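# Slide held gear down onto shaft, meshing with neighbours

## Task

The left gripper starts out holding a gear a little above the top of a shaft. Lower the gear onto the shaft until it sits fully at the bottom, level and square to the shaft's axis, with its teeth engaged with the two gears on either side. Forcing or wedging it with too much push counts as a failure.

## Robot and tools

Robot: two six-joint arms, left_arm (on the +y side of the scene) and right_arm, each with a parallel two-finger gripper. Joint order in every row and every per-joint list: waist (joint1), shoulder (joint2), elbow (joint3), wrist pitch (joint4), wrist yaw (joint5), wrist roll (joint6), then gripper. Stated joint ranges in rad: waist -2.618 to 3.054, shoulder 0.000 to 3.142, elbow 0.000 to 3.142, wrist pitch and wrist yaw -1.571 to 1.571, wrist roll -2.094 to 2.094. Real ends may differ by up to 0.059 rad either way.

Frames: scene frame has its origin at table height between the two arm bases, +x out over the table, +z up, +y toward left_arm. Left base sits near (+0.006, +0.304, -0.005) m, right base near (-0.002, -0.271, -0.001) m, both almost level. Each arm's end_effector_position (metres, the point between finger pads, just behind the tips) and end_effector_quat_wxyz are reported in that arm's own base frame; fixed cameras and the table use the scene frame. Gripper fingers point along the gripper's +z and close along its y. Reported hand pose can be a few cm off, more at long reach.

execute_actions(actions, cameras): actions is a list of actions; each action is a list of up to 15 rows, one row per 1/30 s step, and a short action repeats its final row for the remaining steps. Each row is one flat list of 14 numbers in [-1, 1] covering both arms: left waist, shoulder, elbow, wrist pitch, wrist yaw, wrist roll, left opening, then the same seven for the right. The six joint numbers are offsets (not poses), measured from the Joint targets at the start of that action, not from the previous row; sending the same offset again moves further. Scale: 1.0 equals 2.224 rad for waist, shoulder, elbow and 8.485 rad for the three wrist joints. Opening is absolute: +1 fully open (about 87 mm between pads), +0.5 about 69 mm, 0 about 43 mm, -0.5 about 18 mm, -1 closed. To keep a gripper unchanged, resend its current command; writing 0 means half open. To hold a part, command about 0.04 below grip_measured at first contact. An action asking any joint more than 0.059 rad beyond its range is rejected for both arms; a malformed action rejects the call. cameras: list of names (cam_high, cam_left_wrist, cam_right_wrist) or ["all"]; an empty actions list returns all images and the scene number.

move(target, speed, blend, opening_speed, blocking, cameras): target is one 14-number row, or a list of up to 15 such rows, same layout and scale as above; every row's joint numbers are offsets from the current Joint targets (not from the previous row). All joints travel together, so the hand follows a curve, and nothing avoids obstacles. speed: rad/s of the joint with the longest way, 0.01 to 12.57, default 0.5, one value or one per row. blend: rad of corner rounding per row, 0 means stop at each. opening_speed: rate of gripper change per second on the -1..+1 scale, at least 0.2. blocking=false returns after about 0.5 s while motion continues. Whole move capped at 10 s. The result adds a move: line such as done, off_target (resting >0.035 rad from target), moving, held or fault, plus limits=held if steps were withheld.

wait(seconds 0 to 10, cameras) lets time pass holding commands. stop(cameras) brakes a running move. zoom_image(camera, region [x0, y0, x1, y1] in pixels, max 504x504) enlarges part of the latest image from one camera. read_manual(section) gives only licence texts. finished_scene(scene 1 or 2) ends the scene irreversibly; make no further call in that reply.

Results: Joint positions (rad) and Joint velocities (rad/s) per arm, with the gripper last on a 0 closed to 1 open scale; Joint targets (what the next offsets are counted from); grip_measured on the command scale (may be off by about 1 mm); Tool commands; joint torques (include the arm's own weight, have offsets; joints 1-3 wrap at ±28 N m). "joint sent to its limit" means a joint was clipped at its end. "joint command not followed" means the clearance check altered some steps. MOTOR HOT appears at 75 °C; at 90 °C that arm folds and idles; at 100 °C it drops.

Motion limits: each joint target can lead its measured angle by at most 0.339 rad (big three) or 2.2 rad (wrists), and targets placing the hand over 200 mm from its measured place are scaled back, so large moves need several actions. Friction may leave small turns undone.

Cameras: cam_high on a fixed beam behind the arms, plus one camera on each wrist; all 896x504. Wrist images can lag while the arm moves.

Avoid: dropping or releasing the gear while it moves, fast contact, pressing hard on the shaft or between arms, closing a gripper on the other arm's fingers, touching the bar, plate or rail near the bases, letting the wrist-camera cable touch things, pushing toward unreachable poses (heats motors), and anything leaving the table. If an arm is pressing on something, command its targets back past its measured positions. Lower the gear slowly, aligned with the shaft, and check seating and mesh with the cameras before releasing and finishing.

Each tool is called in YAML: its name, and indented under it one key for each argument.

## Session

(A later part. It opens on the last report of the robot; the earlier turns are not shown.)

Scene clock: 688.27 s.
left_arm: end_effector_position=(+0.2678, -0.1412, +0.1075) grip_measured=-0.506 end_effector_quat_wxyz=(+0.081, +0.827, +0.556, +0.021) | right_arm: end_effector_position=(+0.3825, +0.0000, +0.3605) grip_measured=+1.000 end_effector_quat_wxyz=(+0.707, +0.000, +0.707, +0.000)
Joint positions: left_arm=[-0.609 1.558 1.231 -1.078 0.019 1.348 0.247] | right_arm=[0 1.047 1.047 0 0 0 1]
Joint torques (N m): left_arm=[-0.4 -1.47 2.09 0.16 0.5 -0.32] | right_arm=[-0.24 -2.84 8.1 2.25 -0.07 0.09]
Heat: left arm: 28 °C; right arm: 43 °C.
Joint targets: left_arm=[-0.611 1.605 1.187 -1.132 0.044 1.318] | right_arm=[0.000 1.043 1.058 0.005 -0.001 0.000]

execute_actions:
  actions:
    - [[0.007,0,0,0.0015,-0.0003,-0.001,-1,0,0,0,0,0,0,1]]

execute_actions:
  actions:
    - [[0,0,0,0,0,-0.0012,-1,0,0,0,0,0,0,1]]

execute_actions:
  actions:
    - [[0,0,0,0,0,-0.0012,-1,0,0,0,0,0,0,1]]

execute_actions:
  actions:
    - [[0,0,0,0,0,-0.0012,-1,0,0,0,0,0,0,1]]

execute_actions:
  actions:
    - [[0,0,0,0,0,-0.0012,-1,0,0,0,0,0,0,1]]

execute_actions:
  actions:
    - [[0,0,0,0,0,-0.0012,-1,0,0,0,0,0,0,1]]
  cameras: ["cam_left_wrist"]

zoom_image:
  camera: "cam_left_wrist"
  region: [480, 100, 680, 310]

Scene clock: 699.43 s.
left_arm: end_effector_position=(+0.2676, -0.1409, +0.1075) grip_measured=-0.506 end_effector_quat_wxyz=(+0.081, +0.825, +0.558, +0.021) | right_arm: end_effector_position=(+0.3825, +0.0000, +0.3605) grip_measured=+1.000 end_effector_quat_wxyz=(+0.707, +0.000, +0.707, +0.000)
Joint positions: left_arm=[-0.609 1.558 1.231 -1.078 0.018 1.342 0.247] | right_arm=[0 1.047 1.047 0 0 0 1]
Joint torques (N m): left_arm=[1.06 -1.59 2.18 0.29 0.49 -0.36] | right_arm=[-0.24 -2.84 8.1 2.25 -0.07 0.09]
Heat: left arm: 28 °C; right arm: 43 °C.
Joint targets: left_arm=[-0.595 1.605 1.187 -1.119 0.041 1.310] | right_arm=[0.000 1.043 1.058 0.005 -0.001 0.000]

Scene clock: 700.13 s.
left_arm: end_effector_position=(+0.2672, -0.1408, +0.1074) grip_measured=-0.506 end_effector_quat_wxyz=(+0.081, +0.823, +0.562, +0.021) | right_arm: end_effector_position=(+0.3825, +0.0000, +0.3605) grip_measured=+1.000 end_effector_quat_wxyz=(+0.707, +0.000, +0.707, +0.000)
Joint positions: left_arm=[-0.609 1.558 1.231 -1.078 0.018 1.333 0.247] | right_arm=[0 1.047 1.047 0 0 0 1]
Joint torques (N m): left_arm=[1.09 -1.52 2.1 0.29 0.5 -0.39] | right_arm=[-0.25 -2.84 8.1 2.25 -0.07 0.09]
Heat: left arm: 28 °C; right arm: 43 °C.
Joint targets: left_arm=[-0.595 1.605 1.187 -1.119 0.041 1.300] | right_arm=[0.000 1.043 1.058 0.005 -0.001 0.000]

Scene clock: 700.83 s.
left_arm: end_effector_position=(+0.2671, -0.1407, +0.1074) grip_measured=-0.506 end_effector_quat_wxyz=(+0.081, +0.821, +0.564, +0.021) | right_arm: end_effector_position=(+0.3825, +0.0000, +0.3605) grip_measured=+1.000 end_effector_quat_wxyz=(+0.707, +0.000, +0.707, +0.000)
Joint positions: left_arm=[-0.609 1.558 1.231 -1.078 0.018 1.328 0.247] | right_arm=[0 1.047 1.047 0 0 0 1]
Joint torques (N m): left_arm=[0.99 -1.42 2.18 0.29 0.5 -0.44] | right_arm=[-0.24 -2.84 8.09 2.25 -0.06 0.1]
Heat: left arm: 28 °C; right arm: 43 °C.
Joint targets: left_arm=[-0.595 1.605 1.187 -1.120 0.041 1.290] | right_arm=[0.000 1.043 1.058 0.005 -0.001 0.000]

Scene clock: 701.53 s.
left_arm: end_effector_position=(+0.2669, -0.1406, +0.1074) grip_measured=-0.506 end_effector_quat_wxyz=(+0.081, +0.820, +0.566, +0.021) | right_arm: end_effector_position=(+0.3825, +0.0000, +0.3605) grip_measured=+1.000 end_effector_quat_wxyz=(+0.707, +0.000, +0.707, +0.000)
Joint positions: left_arm=[-0.609 1.558 1.231 -1.078 0.017 1.323 0.247] | right_arm=[0 1.047 1.047 0 0 0 1]
Joint torques (N m): left_arm=[1.01 -1.51 2 0.3 0.5 -0.51] | right_arm=[-0.24 -2.84 8.1 2.25 -0.07 0.09]
Heat: left arm: 28 °C; right arm: 43 °C.
Joint targets: left_arm=[-0.595 1.605 1.187 -1.120 0.041 1.279] | right_arm=[0.000 1.043 1.058 0.005 -0.001 0.000]

Scene clock: 702.23 s.
left_arm: end_effector_position=(+0.2669, -0.1406, +0.1074) grip_measured=-0.506 end_effector_quat_wxyz=(+0.082, +0.817, +0.570, +0.021) | right_arm: end_effector_position=(+0.3825, +0.0000, +0.3605) grip_measured=+1.000 end_effector_quat_wxyz=(+0.707, +0.000, +0.707, +0.000)
Joint positions: left_arm=[-0.609 1.558 1.231 -1.076 0.017 1.314 0.247] | right_arm=[0 1.047 1.047 0 0 0 1]
Joint torques (N m): left_arm=[1.09 -1.44 2.13 0.29 0.48 -0.52] | right_arm=[-0.24 -2.84 8.1 2.25 -0.07 0.09]
Heat: left arm: 28 °C; right arm: 43 °C.
Joint targets: left_arm=[-0.595 1.605 1.187 -1.120 0.041 1.269] | right_arm=[0.000 1.043 1.058 0.005 -0.001 0.000]

Scene clock: 702.93 s.
left_arm: end_effector_position=(+0.2670, -0.1406, +0.1074) grip_measured=-0.506 end_effector_quat_wxyz=(+0.083, +0.815, +0.573, +0.021) | right_arm: end_effector_position=(+0.3825, +0.0000, +0.3605) grip_measured=+1.000 end_effector_quat_wxyz=(+0.707, +0.000, +0.707, +0.000)
Joint positions: left_arm=[-0.609 1.558 1.231 -1.074 0.016 1.305 0.247] | right_arm=[0 1.047 1.047 0 0 0 1]
Joint torques (N m): left_arm=[1.14 -1.46 2.06 0.27 0.52 -0.52] | right_arm=[-0.24 -2.84 8.09 2.25 -0.06 0.09]
Heat: left arm: 28 °C; right arm: 43 °C.
Joint targets: left_arm=[-0.595 1.605 1.187 -1.120 0.041 1.259] | right_arm=[0.000 1.043 1.058 0.005 -0.001 0.000]
camera_calibration:
cam_left_wrist: T_world_to_cam=[[-0.929003, 0.331685, -0.164132, 0.310842], [0.111129, 0.673075, 0.731178, 0.00563172], [0.352993, 0.661026, -0.662148, 0.211245], [0, 0, 0, 1]] pos_world=[0.213579, -0.246531, 0.186777]
Images, in order (width x height): cam_left_wrist 896x504.

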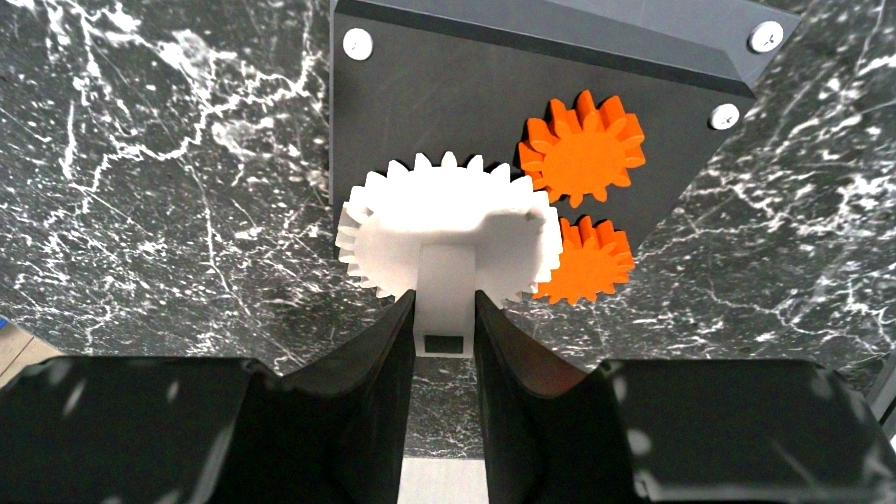

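Scaled by 2.400 from the camera's 896x504 image, which has a finer 1280x720 frame.

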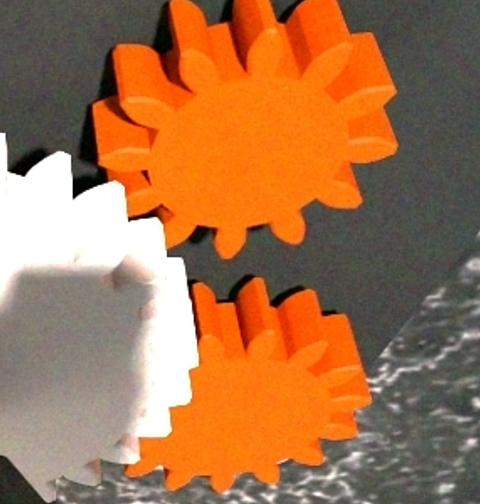

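zoom_image:
  camera: "cam_left_wrist"
  region: [510, 85, 660, 215]

zoom_image:
  camera: "cam_left_wrist"
  region: [530, 210, 650, 310]

zoom_image:
  camera: "cam_left_wrist"
  region: [330, 145, 480, 275]

zoom_image:
  camera: "cam_left_wrist"
  region: [430, 145, 580, 275]

Scaled by 3.360 from the camera's 896x504 image, which has a finer 1280x720 frame.

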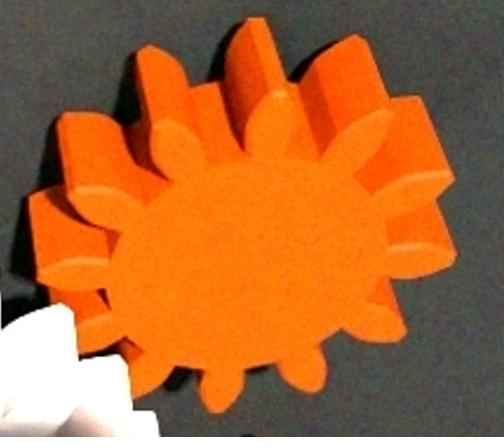

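Scaled by 4.200 from the camera's 896x504 image, which has a finer 1280x720 frame.

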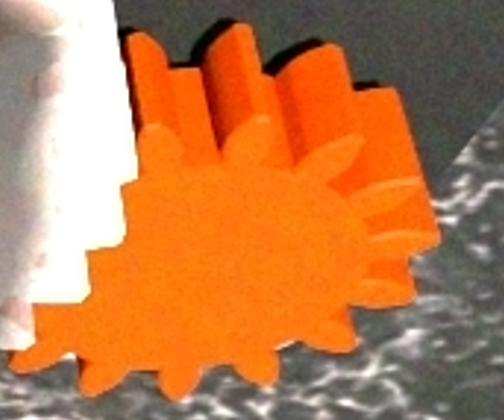

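Scaled by 3.360 from the camera's 896x504 image, which has a finer 1280x720 frame.

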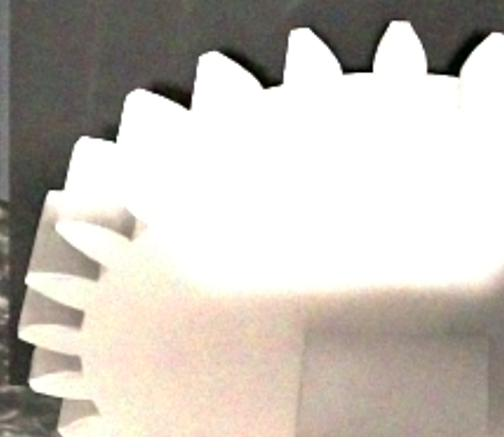

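Scaled by 3.360 from the camera's 896x504 image, which has a finer 1280x720 frame.

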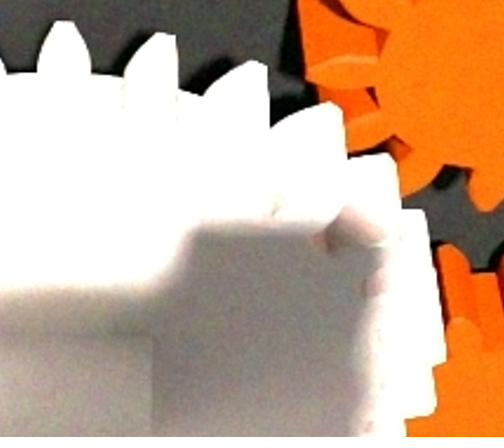

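move:
  target:
    - [-0.0022,-0.0247,0.036,-0.0006,-0.0013,0.0119,-1,0,0,0,0,0,0,1]
    - [0.0031,-0.0157,0.0238,0.0041,-0.0004,0.0140,-1,0,0,0,0,0,0,1]
  speed: 0.15

execute_actions:
  actions:
    - [[0,0.0008,-0.0027,0.0009,0,0,-1,0,0,0,0,0,0,1]]

execute_actions:
  actions:
    - [[0,0.0008,-0.0027,0.0009,0,0,-1,0,0,0,0,0,0,1]]

execute_actions:
  actions:
    - [[0,0.0008,-0.0027,0.0009,0,0,-1,0,0,0,0,0,0,1]]
  cameras: ["cam_left_wrist"]

zoom_image:
  camera: "cam_left_wrist"
  region: [480, 100, 680, 310]

Scene clock: 811.30 s.
left_arm: end_effector_position=(+0.2687, -0.1409, +0.1105) grip_measured=-0.509 end_effector_quat_wxyz=(+0.083, +0.828, +0.554, +0.017) | right_arm: end_effector_position=(+0.3825, +0.0000, +0.3605) grip_measured=+1.000 end_effector_quat_wxyz=(+0.707, +0.000, +0.707, +0.000)
Joint positions: left_arm=[-0.6 1.558 1.245 -1.091 0.03 1.36 0.246] | right_arm=[0 1.047 1.047 0 0 0 1]
Joint torques (N m): left_arm=[0.83 -4.27 5.27 0.74 0.31 0.13] | right_arm=[-0.24 -2.84 8.1 2.25 -0.06 0.09]
Heat: left arm: 27 °C; right arm: 44 °C.
Joint targets: left_arm=[-0.589 1.570 1.240 -1.085 0.038 1.378] | right_arm=[0.000 1.043 1.058 0.005 -0.001 0.000]
move: done

Scene clock: 812.00 s.
left_arm: end_effector_position=(+0.2693, -0.1413, +0.1107) grip_measured=-0.509 end_effector_quat_wxyz=(+0.085, +0.828, +0.554, +0.018) | right_arm: end_effector_position=(+0.3825, +0.0000, +0.3605) grip_measured=+1.000 end_effector_quat_wxyz=(+0.707, +0.000, +0.707, +0.000)
Joint positions: left_arm=[-0.6 1.558 1.245 -1.087 0.03 1.36 0.246] | right_arm=[0 1.047 1.047 0 0 0 1]
Joint torques (N m): left_arm=[0.9 -4.11 4.79 0.78 0.32 0.16] | right_arm=[-0.24 -2.84 8.1 2.25 -0.07 0.09]
Heat: left arm: 27 °C; right arm: 44 °C.
Joint targets: left_arm=[-0.589 1.572 1.234 -1.077 0.038 1.378] | right_arm=[0.000 1.043 1.058 0.005 -0.001 0.000]

Scene clock: 812.70 s.
left_arm: end_effector_position=(+0.2693, -0.1414, +0.1089) grip_measured=-0.509 end_effector_quat_wxyz=(+0.085, +0.828, +0.554, +0.018) | right_arm: end_effector_position=(+0.3825, +0.0000, +0.3605) grip_measured=+1.000 end_effector_quat_wxyz=(+0.707, +0.000, +0.707, +0.000)
Joint positions: left_arm=[-0.6 1.558 1.238 -1.08 0.031 1.361 0.246] | right_arm=[0 1.047 1.047 0 0 0 1]
Joint torques (N m): left_arm=[0.96 -3.92 4.89 0.79 0.29 0.15] | right_arm=[-0.25 -2.84 8.1 2.25 -0.07 0.09]
Heat: left arm: 27 °C; right arm: 44 °C.
Joint targets: left_arm=[-0.589 1.574 1.228 -1.070 0.038 1.378] | right_arm=[0.000 1.043 1.058 0.005 -0.001 0.000]

Scene clock: 813.40 s.
left_arm: end_effector_position=(+0.2696, -0.1416, +0.1075) grip_measured=-0.509 end_effector_quat_wxyz=(+0.086, +0.828, +0.553, +0.018) | right_arm: end_effector_position=(+0.3825, +0.0000, +0.3605) grip_measured=+1.000 end_effector_quat_wxyz=(+0.707, +0.000, +0.707, +0.000)
Joint positions: left_arm=[-0.6 1.558 1.232 -1.072 0.031 1.361 0.246] | right_arm=[0 1.047 1.047 0 0 0 1]
Joint torques (N m): left_arm=[0.88 -3.82 4.77 0.79 0.31 0.14] | right_arm=[-0.23 -2.84 8.09 2.25 -0.07 0.1]
Heat: left arm: 28 °C; right arm: 44 °C.
Joint targets: left_arm=[-0.589 1.576 1.222 -1.062 0.037 1.378] | right_arm=[0.000 1.043 1.058 0.005 -0.001 0.000]
camera_calibration:
cam_left_wrist: T_world_to_cam=[[-0.911612, 0.375669, -0.166843, 0.31535], [0.143592, 0.67136, 0.727089, -0.00245906], [0.385156, 0.638865, -0.665962, 0.199665], [0, 0, 0, 1]] pos_world=[0.210928, -0.244375, 0.187371]
Images, in order (width x height): cam_left_wrist 896x504.

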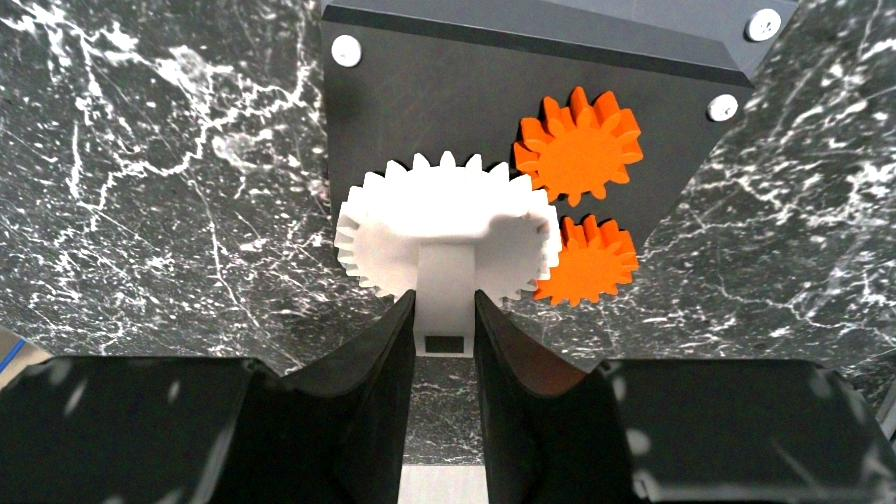

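Scaled by 2.400 from the camera's 896x504 image, which has a finer 1280x720 frame.

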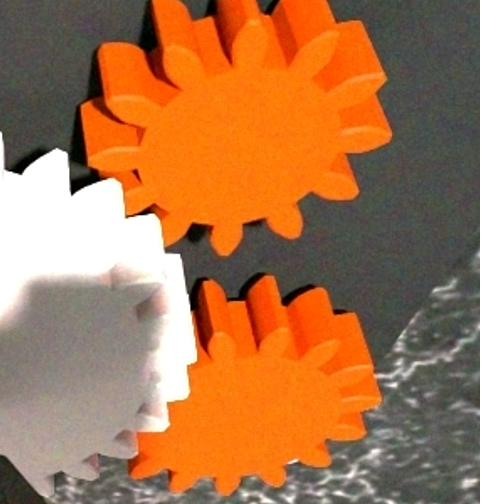

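execute_actions:
  actions:
    - [[0,0.0035,0,-0.0008,0,0,-1,0,0,0,0,0,0,1]]

execute_actions:
  actions:
    - [[0,0.002,-0.001,0,0,0,-1,0,0,0,0,0,0,1]]

execute_actions:
  actions:
    - [[0,0.001,-0.002,0.0004,0,0,-1,0,0,0,0,0,0,1]]

execute_actions:
  actions:
    - [[0,0.001,-0.002,0.0004,0,0,-1,0,0,0,0,0,0,1]]

Scene clock: 820.93 s.
left_arm: end_effector_position=(+0.2698, -0.1420, +0.1041) grip_measured=-0.509 end_effector_quat_wxyz=(+0.081, +0.829, +0.553, +0.015) | right_arm: end_effector_position=(+0.3825, +0.0000, +0.3605) grip_measured=+1.000 end_effector_quat_wxyz=(+0.707, +0.000, +0.707, +0.000)
Joint positions: left_arm=[-0.6 1.57 1.232 -1.07 0.032 1.362 0.246] | right_arm=[0 1.047 1.047 0 0 0 1]
Joint torques (N m): left_arm=[0.91 -4.26 4.82 0.69 0.3 0.11] | right_arm=[-0.24 -2.84 8.1 2.25 -0.07 0.1]
Heat: left arm: 28 °C; right arm: 44 °C.
Joint targets: left_arm=[-0.589 1.584 1.222 -1.069 0.038 1.378] | right_arm=[0.000 1.043 1.058 0.005 -0.001 0.000]

Scene clock: 821.63 s.
left_arm: end_effector_position=(+0.2698, -0.1420, +0.1041) grip_measured=-0.509 end_effector_quat_wxyz=(+0.081, +0.829, +0.553, +0.015) | right_arm: end_effector_position=(+0.3825, +0.0000, +0.3605) grip_measured=+1.000 end_effector_quat_wxyz=(+0.707, +0.000, +0.707, +0.000)
Joint positions: left_arm=[-0.6 1.57 1.232 -1.07 0.032 1.362 0.246] | right_arm=[0 1.047 1.047 0 0 0 1]
Joint torques (N m): left_arm=[0.91 -3.81 4.67 0.69 0.28 0.15] | right_arm=[-0.24 -2.84 8.09 2.25 -0.06 0.09]
Heat: left arm: 28 °C; right arm: 44 °C.
Joint targets: left_arm=[-0.589 1.588 1.220 -1.069 0.038 1.378] | right_arm=[0.000 1.043 1.058 0.005 -0.001 0.000]

Scene clock: 822.33 s.
left_arm: end_effector_position=(+0.2700, -0.1424, +0.1019) grip_measured=-0.509 end_effector_quat_wxyz=(+0.081, +0.829, +0.553, +0.014) | right_arm: end_effector_position=(+0.3825, +0.0000, +0.3605) grip_measured=+1.000 end_effector_quat_wxyz=(+0.707, +0.000, +0.707, +0.000)
Joint positions: left_arm=[-0.6 1.574 1.228 -1.064 0.033 1.362 0.246] | right_arm=[0 1.047 1.047 0 0 0 1]
Joint torques (N m): left_arm=[0.94 -4.11 4.56 0.68 0.3 0.14] | right_arm=[-0.24 -2.84 8.1 2.25 -0.07 0.09]
Heat: left arm: 28 °C; right arm: 44 °C.
Joint targets: left_arm=[-0.589 1.590 1.215 -1.065 0.038 1.378] | right_arm=[0.000 1.043 1.058 0.005 -0.001 0.000]

Scene clock: 823.03 s.
left_arm: end_effector_position=(+0.2702, -0.1427, +0.1010) grip_measured=-0.509 end_effector_quat_wxyz=(+0.081, +0.829, +0.553, +0.015) | right_arm: end_effector_position=(+0.3825, +0.0000, +0.3605) grip_measured=+1.000 end_effector_quat_wxyz=(+0.707, +0.000, +0.707, +0.000)
Joint positions: left_arm=[-0.6 1.574 1.224 -1.059 0.034 1.363 0.246] | right_arm=[0 1.047 1.047 0 0 0 1]
Joint torques (N m): left_arm=[0.87 -3.92 4.56 0.66 0.27 0.11] | right_arm=[-0.24 -2.84 8.1 2.25 -0.07 0.09]
Heat: left arm: 28 °C; right arm: 44 °C.
Joint targets: left_arm=[-0.589 1.592 1.211 -1.062 0.038 1.378] | right_arm=[0.000 1.043 1.058 0.005 -0.001 0.000]

Meshed: it's sliding down. Continue to the seat.

execute_actions:
  actions:
    - [[0,0.001,-0.002,0.0010,0,0,-1,0,0,0,0,0,0,1]]

execute_actions:
  actions:
    - [[0,0.001,-0.002,0.0010,0,0,-1,0,0,0,0,0,0,1]]

execute_actions:
  actions:
    - [[0,0.001,-0.002,0.0010,0,0,-1,0,0,0,0,0,0,1]]

execute_actions:
  actions:
    - [[0,0.001,-0.002,0.0010,0,0,-1,0,0,0,0,0,0,1]]
  cameras: ["cam_left_wrist"]

zoom_image:
  camera: "cam_left_wrist"
  region: [320, 80, 680, 360]

Scene clock: 829.10 s.
left_arm: end_effector_position=(+0.2704, -0.1429, +0.0998) grip_measured=-0.509 end_effector_quat_wxyz=(+0.082, +0.829, +0.553, +0.015) | right_arm: end_effector_position=(+0.3825, +0.0000, +0.3605) grip_measured=+1.000 end_effector_quat_wxyz=(+0.707, +0.000, +0.707, +0.000)
Joint positions: left_arm=[-0.6 1.574 1.219 -1.052 0.034 1.363 0.246] | right_arm=[0 1.047 1.047 0 0 0 1]
Joint torques (N m): left_arm=[0.9 -3.7 4.57 0.67 0.26 0.11] | right_arm=[-0.24 -2.84 8.1 2.25 -0.06 0.09]
Heat: left arm: 28 °C; right arm: 44 °C.
Joint targets: left_arm=[-0.589 1.595 1.207 -1.054 0.038 1.378] | right_arm=[0.000 1.043 1.058 0.005 -0.001 0.000]

Scene clock: 829.80 s.
left_arm: end_effector_position=(+0.2706, -0.1430, +0.0988) grip_measured=-0.510 end_effector_quat_wxyz=(+0.081, +0.829, +0.553, +0.014) | right_arm: end_effector_position=(+0.3825, +0.0000, +0.3605) grip_measured=+1.000 end_effector_quat_wxyz=(+0.707, +0.000, +0.707, +0.000)
Joint positions: left_arm=[-0.6 1.577 1.218 -1.05 0.034 1.363 0.245] | right_arm=[0 1.047 1.047 0 0 0 1]
Joint torques (N m): left_arm=[0.96 -3.78 4.33 0.73 0.24 0.12] | right_arm=[-0.24 -2.84 8.09 2.25 -0.07 0.09]
Heat: left arm: 28 °C; right arm: 44 °C.
Joint targets: left_arm=[-0.589 1.597 1.202 -1.045 0.038 1.378] | right_arm=[0.000 1.043 1.058 0.005 -0.001 0.000]

Scene clock: 830.50 s.
left_arm: end_effector_position=(+0.2706, -0.1430, +0.0988) grip_measured=-0.510 end_effector_quat_wxyz=(+0.081, +0.829, +0.553, +0.014) | right_arm: end_effector_position=(+0.3825, +0.0000, +0.3605) grip_measured=+1.000 end_effector_quat_wxyz=(+0.707, +0.000, +0.707, +0.000)
Joint positions: left_arm=[-0.6 1.577 1.218 -1.05 0.034 1.363 0.245] | right_arm=[0 1.047 1.047 0 0 0 1]
Joint torques (N m): left_arm=[0.9 -3.59 3.95 0.81 0.27 0.12] | right_arm=[-0.24 -2.84 8.1 2.25 -0.07 0.09]
Heat: left arm: 28 °C; right arm: 44 °C.
Joint targets: left_arm=[-0.589 1.599 1.198 -1.037 0.038 1.378] | right_arm=[0.000 1.043 1.058 0.005 -0.001 0.000]

Scene clock: 831.20 s.
left_arm: end_effector_position=(+0.2707, -0.1431, +0.0984) grip_measured=-0.510 end_effector_quat_wxyz=(+0.082, +0.829, +0.553, +0.014) | right_arm: end_effector_position=(+0.3825, +0.0000, +0.3605) grip_measured=+1.000 end_effector_quat_wxyz=(+0.707, +0.000, +0.707, +0.000)
Joint positions: left_arm=[-0.6 1.577 1.217 -1.048 0.034 1.363 0.245] | right_arm=[0 1.047 1.047 0 0 0 1]
Joint torques (N m): left_arm=[0.9 -3.38 3.69 0.88 0.26 0.14] | right_arm=[-0.24 -2.84 8.1 2.25 -0.07 0.09]
Heat: left arm: 28 °C; right arm: 44 °C.
Joint targets: left_arm=[-0.589 1.601 1.194 -1.028 0.038 1.378] | right_arm=[0.000 1.043 1.058 0.005 -0.001 0.000]
camera_calibration:
cam_left_wrist: T_world_to_cam=[[-0.912488, 0.378057, -0.156329, 0.314995], [0.152368, 0.668692, 0.72776, 0.00203782], [0.379671, 0.640253, -0.667777, 0.196038], [0, 0, 0, 1]] pos_world=[0.212689, -0.245963, 0.17867]
Images, in order (width x height): cam_left_wrist 896x504.

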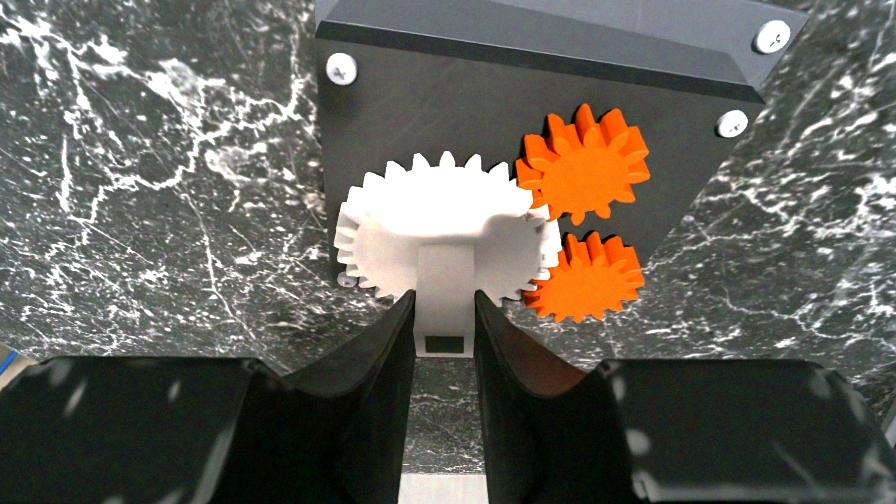

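Scaled by 1.400 from the camera's 896x504 image, which has a finer 1280x720 frame.

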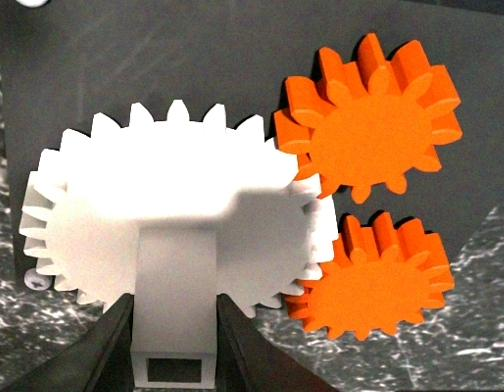

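execute_actions:
  actions:
    - [[0,0.001,-0.0025,0.0007,0,0,-1,0,0,0,0,0,0,1]]

execute_actions:
  actions:
    - [[-0.003,0.001,-0.0025,0.0007,0,-0.001,-1,0,0,0,0,0,0,1]]

execute_actions:
  actions:
    - [[-0.003,0.001,-0.0025,0.0005,0,-0.001,-1,0,0,0,0,0,0,1]]

Scene clock: 837.20 s.
left_arm: end_effector_position=(+0.2706, -0.1430, +0.0981) grip_measured=-0.510 end_effector_quat_wxyz=(+0.081, +0.829, +0.553, +0.014) | right_arm: end_effector_position=(+0.3825, +0.0000, +0.3605) grip_measured=+1.000 end_effector_quat_wxyz=(+0.707, +0.000, +0.707, +0.000)
Joint positions: left_arm=[-0.6 1.577 1.216 -1.047 0.034 1.363 0.245] | right_arm=[0 1.047 1.047 0 0 0 1]
Joint torques (N m): left_arm=[0.92 -3.26 3.28 0.92 0.25 0.11] | right_arm=[-0.24 -2.84 8.12 2.25 -0.07 0.09]
Heat: left arm: 28 °C; right arm: 44 °C.
Joint targets: left_arm=[-0.589 1.604 1.188 -1.022 0.038 1.378] | right_arm=[0.000 1.043 1.058 0.005 -0.001 0.000]

Scene clock: 837.90 s.
left_arm: end_effector_position=(+0.2706, -0.1430, +0.0979) grip_measured=-0.510 end_effector_quat_wxyz=(+0.082, +0.829, +0.553, +0.014) | right_arm: end_effector_position=(+0.3825, +0.0000, +0.3605) grip_measured=+1.000 end_effector_quat_wxyz=(+0.707, +0.000, +0.707, +0.000)
Joint positions: left_arm=[-0.6 1.577 1.215 -1.046 0.034 1.363 0.245] | right_arm=[0 1.047 1.047 0 0 0 1]
Joint torques (N m): left_arm=[0.29 -3.15 3.04 0.96 0.27 0.04] | right_arm=[-0.24 -2.84 8.1 2.25 -0.07 0.09]
Heat: left arm: 28 °C; right arm: 44 °C.
Joint targets: left_arm=[-0.595 1.606 1.182 -1.016 0.038 1.369] | right_arm=[0.000 1.043 1.058 0.005 -0.001 0.000]

Scene clock: 838.60 s.
left_arm: end_effector_position=(+0.2705, -0.1430, +0.0976) grip_measured=-0.510 end_effector_quat_wxyz=(+0.081, +0.829, +0.553, +0.014) | right_arm: end_effector_position=(+0.3825, +0.0000, +0.3605) grip_measured=+1.000 end_effector_quat_wxyz=(+0.707, +0.000, +0.707, +0.000)
Joint positions: left_arm=[-0.6 1.577 1.214 -1.045 0.034 1.363 0.245] | right_arm=[0 1.047 1.047 0 0 0 1]
Joint torques (N m): left_arm=[-0.32 -2.96 2.65 1 0.25 -0.06] | right_arm=[-0.24 -2.84 8.09 2.25 -0.07 0.09]
Heat: left arm: 28 °C; right arm: 44 °C.
Joint targets: left_arm=[-0.602 1.608 1.177 -1.012 0.038 1.361] | right_arm=[0.000 1.043 1.058 0.005 -0.001 0.000]

move:
  target:
    - [0,-0.0081,0.0148,-0.0035,0,0,-1,0,0,0,0,0,0,1]
    - [0,-0.0081,0.0148,-0.0035,0,0,-0.1,0,0,0,0,0,0,1]
  speed: 0.1
  opening_speed: 0.6
  cameras: ["cam_left_wrist"]

zoom_image:
  camera: "cam_left_wrist"
  region: [320, 80, 680, 360]

Scene clock: 846.43 s.
left_arm: end_effector_position=(+0.2706, -0.1431, +0.0973) grip_measured=-0.100 end_effector_quat_wxyz=(+0.081, +0.829, +0.553, +0.014) | right_arm: end_effector_position=(+0.3825, +0.0000, +0.3605) grip_measured=+1.000 end_effector_quat_wxyz=(+0.707, +0.000, +0.707, +0.000)
Joint positions: left_arm=[-0.6 1.579 1.215 -1.046 0.034 1.363 0.45] | right_arm=[0 1.047 1.047 0 0 0 1]
Joint torques (N m): left_arm=[-0.35 -4.55 5.23 0.71 0.26 -0.04] | right_arm=[-0.24 -2.84 8.09 2.25 -0.07 0.09]
Heat: left arm: 28 °C; right arm: 44 °C.
Joint targets: left_arm=[-0.602 1.590 1.209 -1.042 0.037 1.361] | right_arm=[0.000 1.043 1.058 0.005 -0.001 0.000]
move: done
camera_calibration:
cam_left_wrist: T_world_to_cam=[[-0.912788, 0.378283, -0.154015, 0.314636], [0.153985, 0.667989, 0.728065, 0.00239027], [0.378295, 0.640853, -0.667982, 0.195741], [0, 0, 0, 1]] pos_world=[0.21278, -0.246059, 0.17747]
Images, in order (width x height): cam_left_wrist 896x504.

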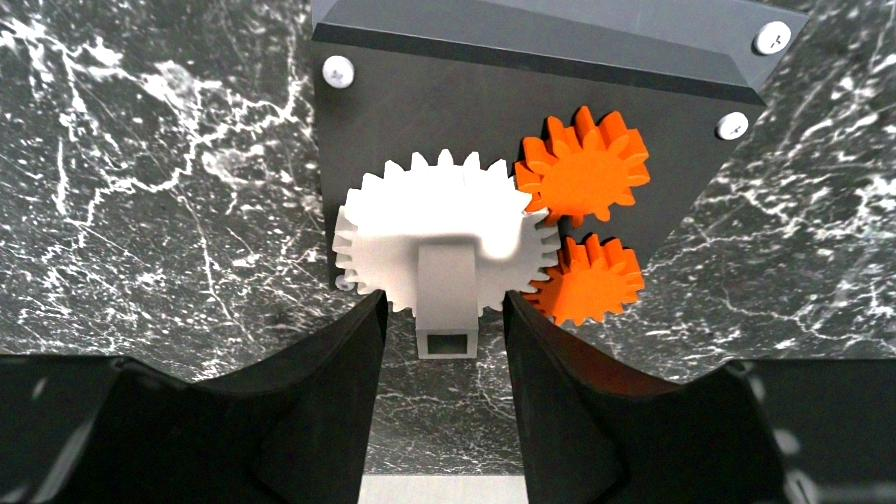

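Scaled by 1.400 from the camera's 896x504 image, which has a finer 1280x720 frame.

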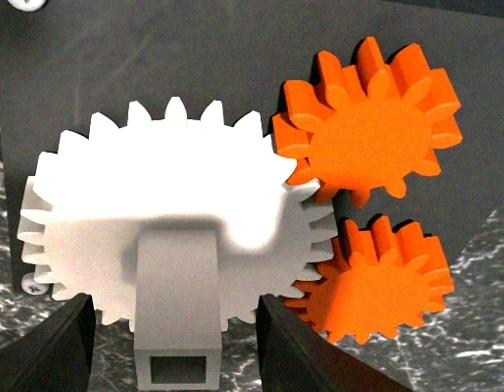

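move:
  target:
    - [0,-0.008,0.0274,-0.0092,0,0,0.1,0,0,0,0,0,0,1]
    - [0,-0.026,0.085,-0.029,0,0,0.1,0,0,0,0,0,0,1]
  speed: 0.3
  blend: [0.02,0]
  opening_speed: 0.6
  cameras: ["cam_left_wrist"]

zoom_image:
  camera: "cam_left_wrist"
  region: [320, 150, 680, 430]

Scene clock: 855.80 s.
left_arm: end_effector_position=(+0.2599, -0.1358, +0.1422) grip_measured=+0.100 end_effector_quat_wxyz=(+0.063, +0.830, +0.554, +0.007) | right_arm: end_effector_position=(+0.3825, +0.0000, +0.3605) grip_measured=+1.000 end_effector_quat_wxyz=(+0.707, +0.000, +0.707, +0.000)
Joint positions: left_arm=[-0.6 1.561 1.379 -1.267 0.034 1.363 0.55] | right_arm=[0 1.047 1.047 0 0 0 1]
Joint torques (N m): left_arm=[-0.25 -7.45 7.15 0.39 0.3 -0.07] | right_arm=[-0.24 -2.84 8.1 2.25 -0.06 0.09]
Heat: left arm: 29 °C; right arm: 44 °C.
Joint targets: left_arm=[-0.602 1.532 1.399 -1.288 0.037 1.361] | right_arm=[0.000 1.043 1.058 0.005 -0.001 0.000]
move: done
camera_calibration:
cam_left_wrist: T_world_to_cam=[[-0.917039, 0.381231, -0.117053, 0.305243], [0.177031, 0.652168, 0.737114, -0.0430095], [0.357349, 0.655241, -0.665553, 0.23221], [0, 0, 0, 1]] pos_world=[0.204554, -0.240472, 0.221981]
Images, in order (width x height): cam_left_wrist 896x504.

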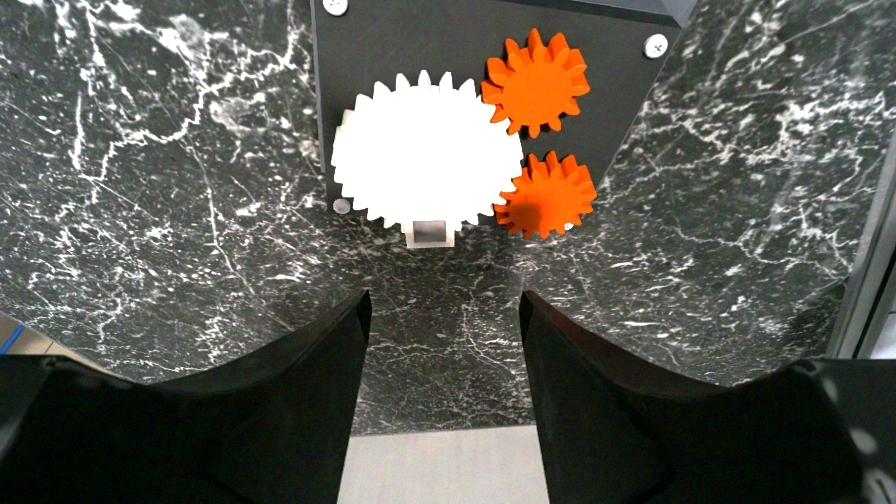

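Scaled by 1.400 from the camera's 896x504 image, which has a finer 1280x720 frame.

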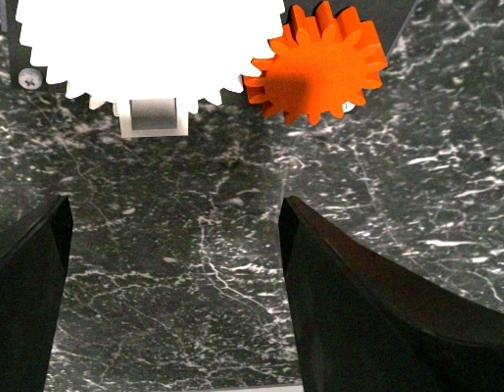

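finished_scene:
  scene: 2

The scene is finished: the task was done.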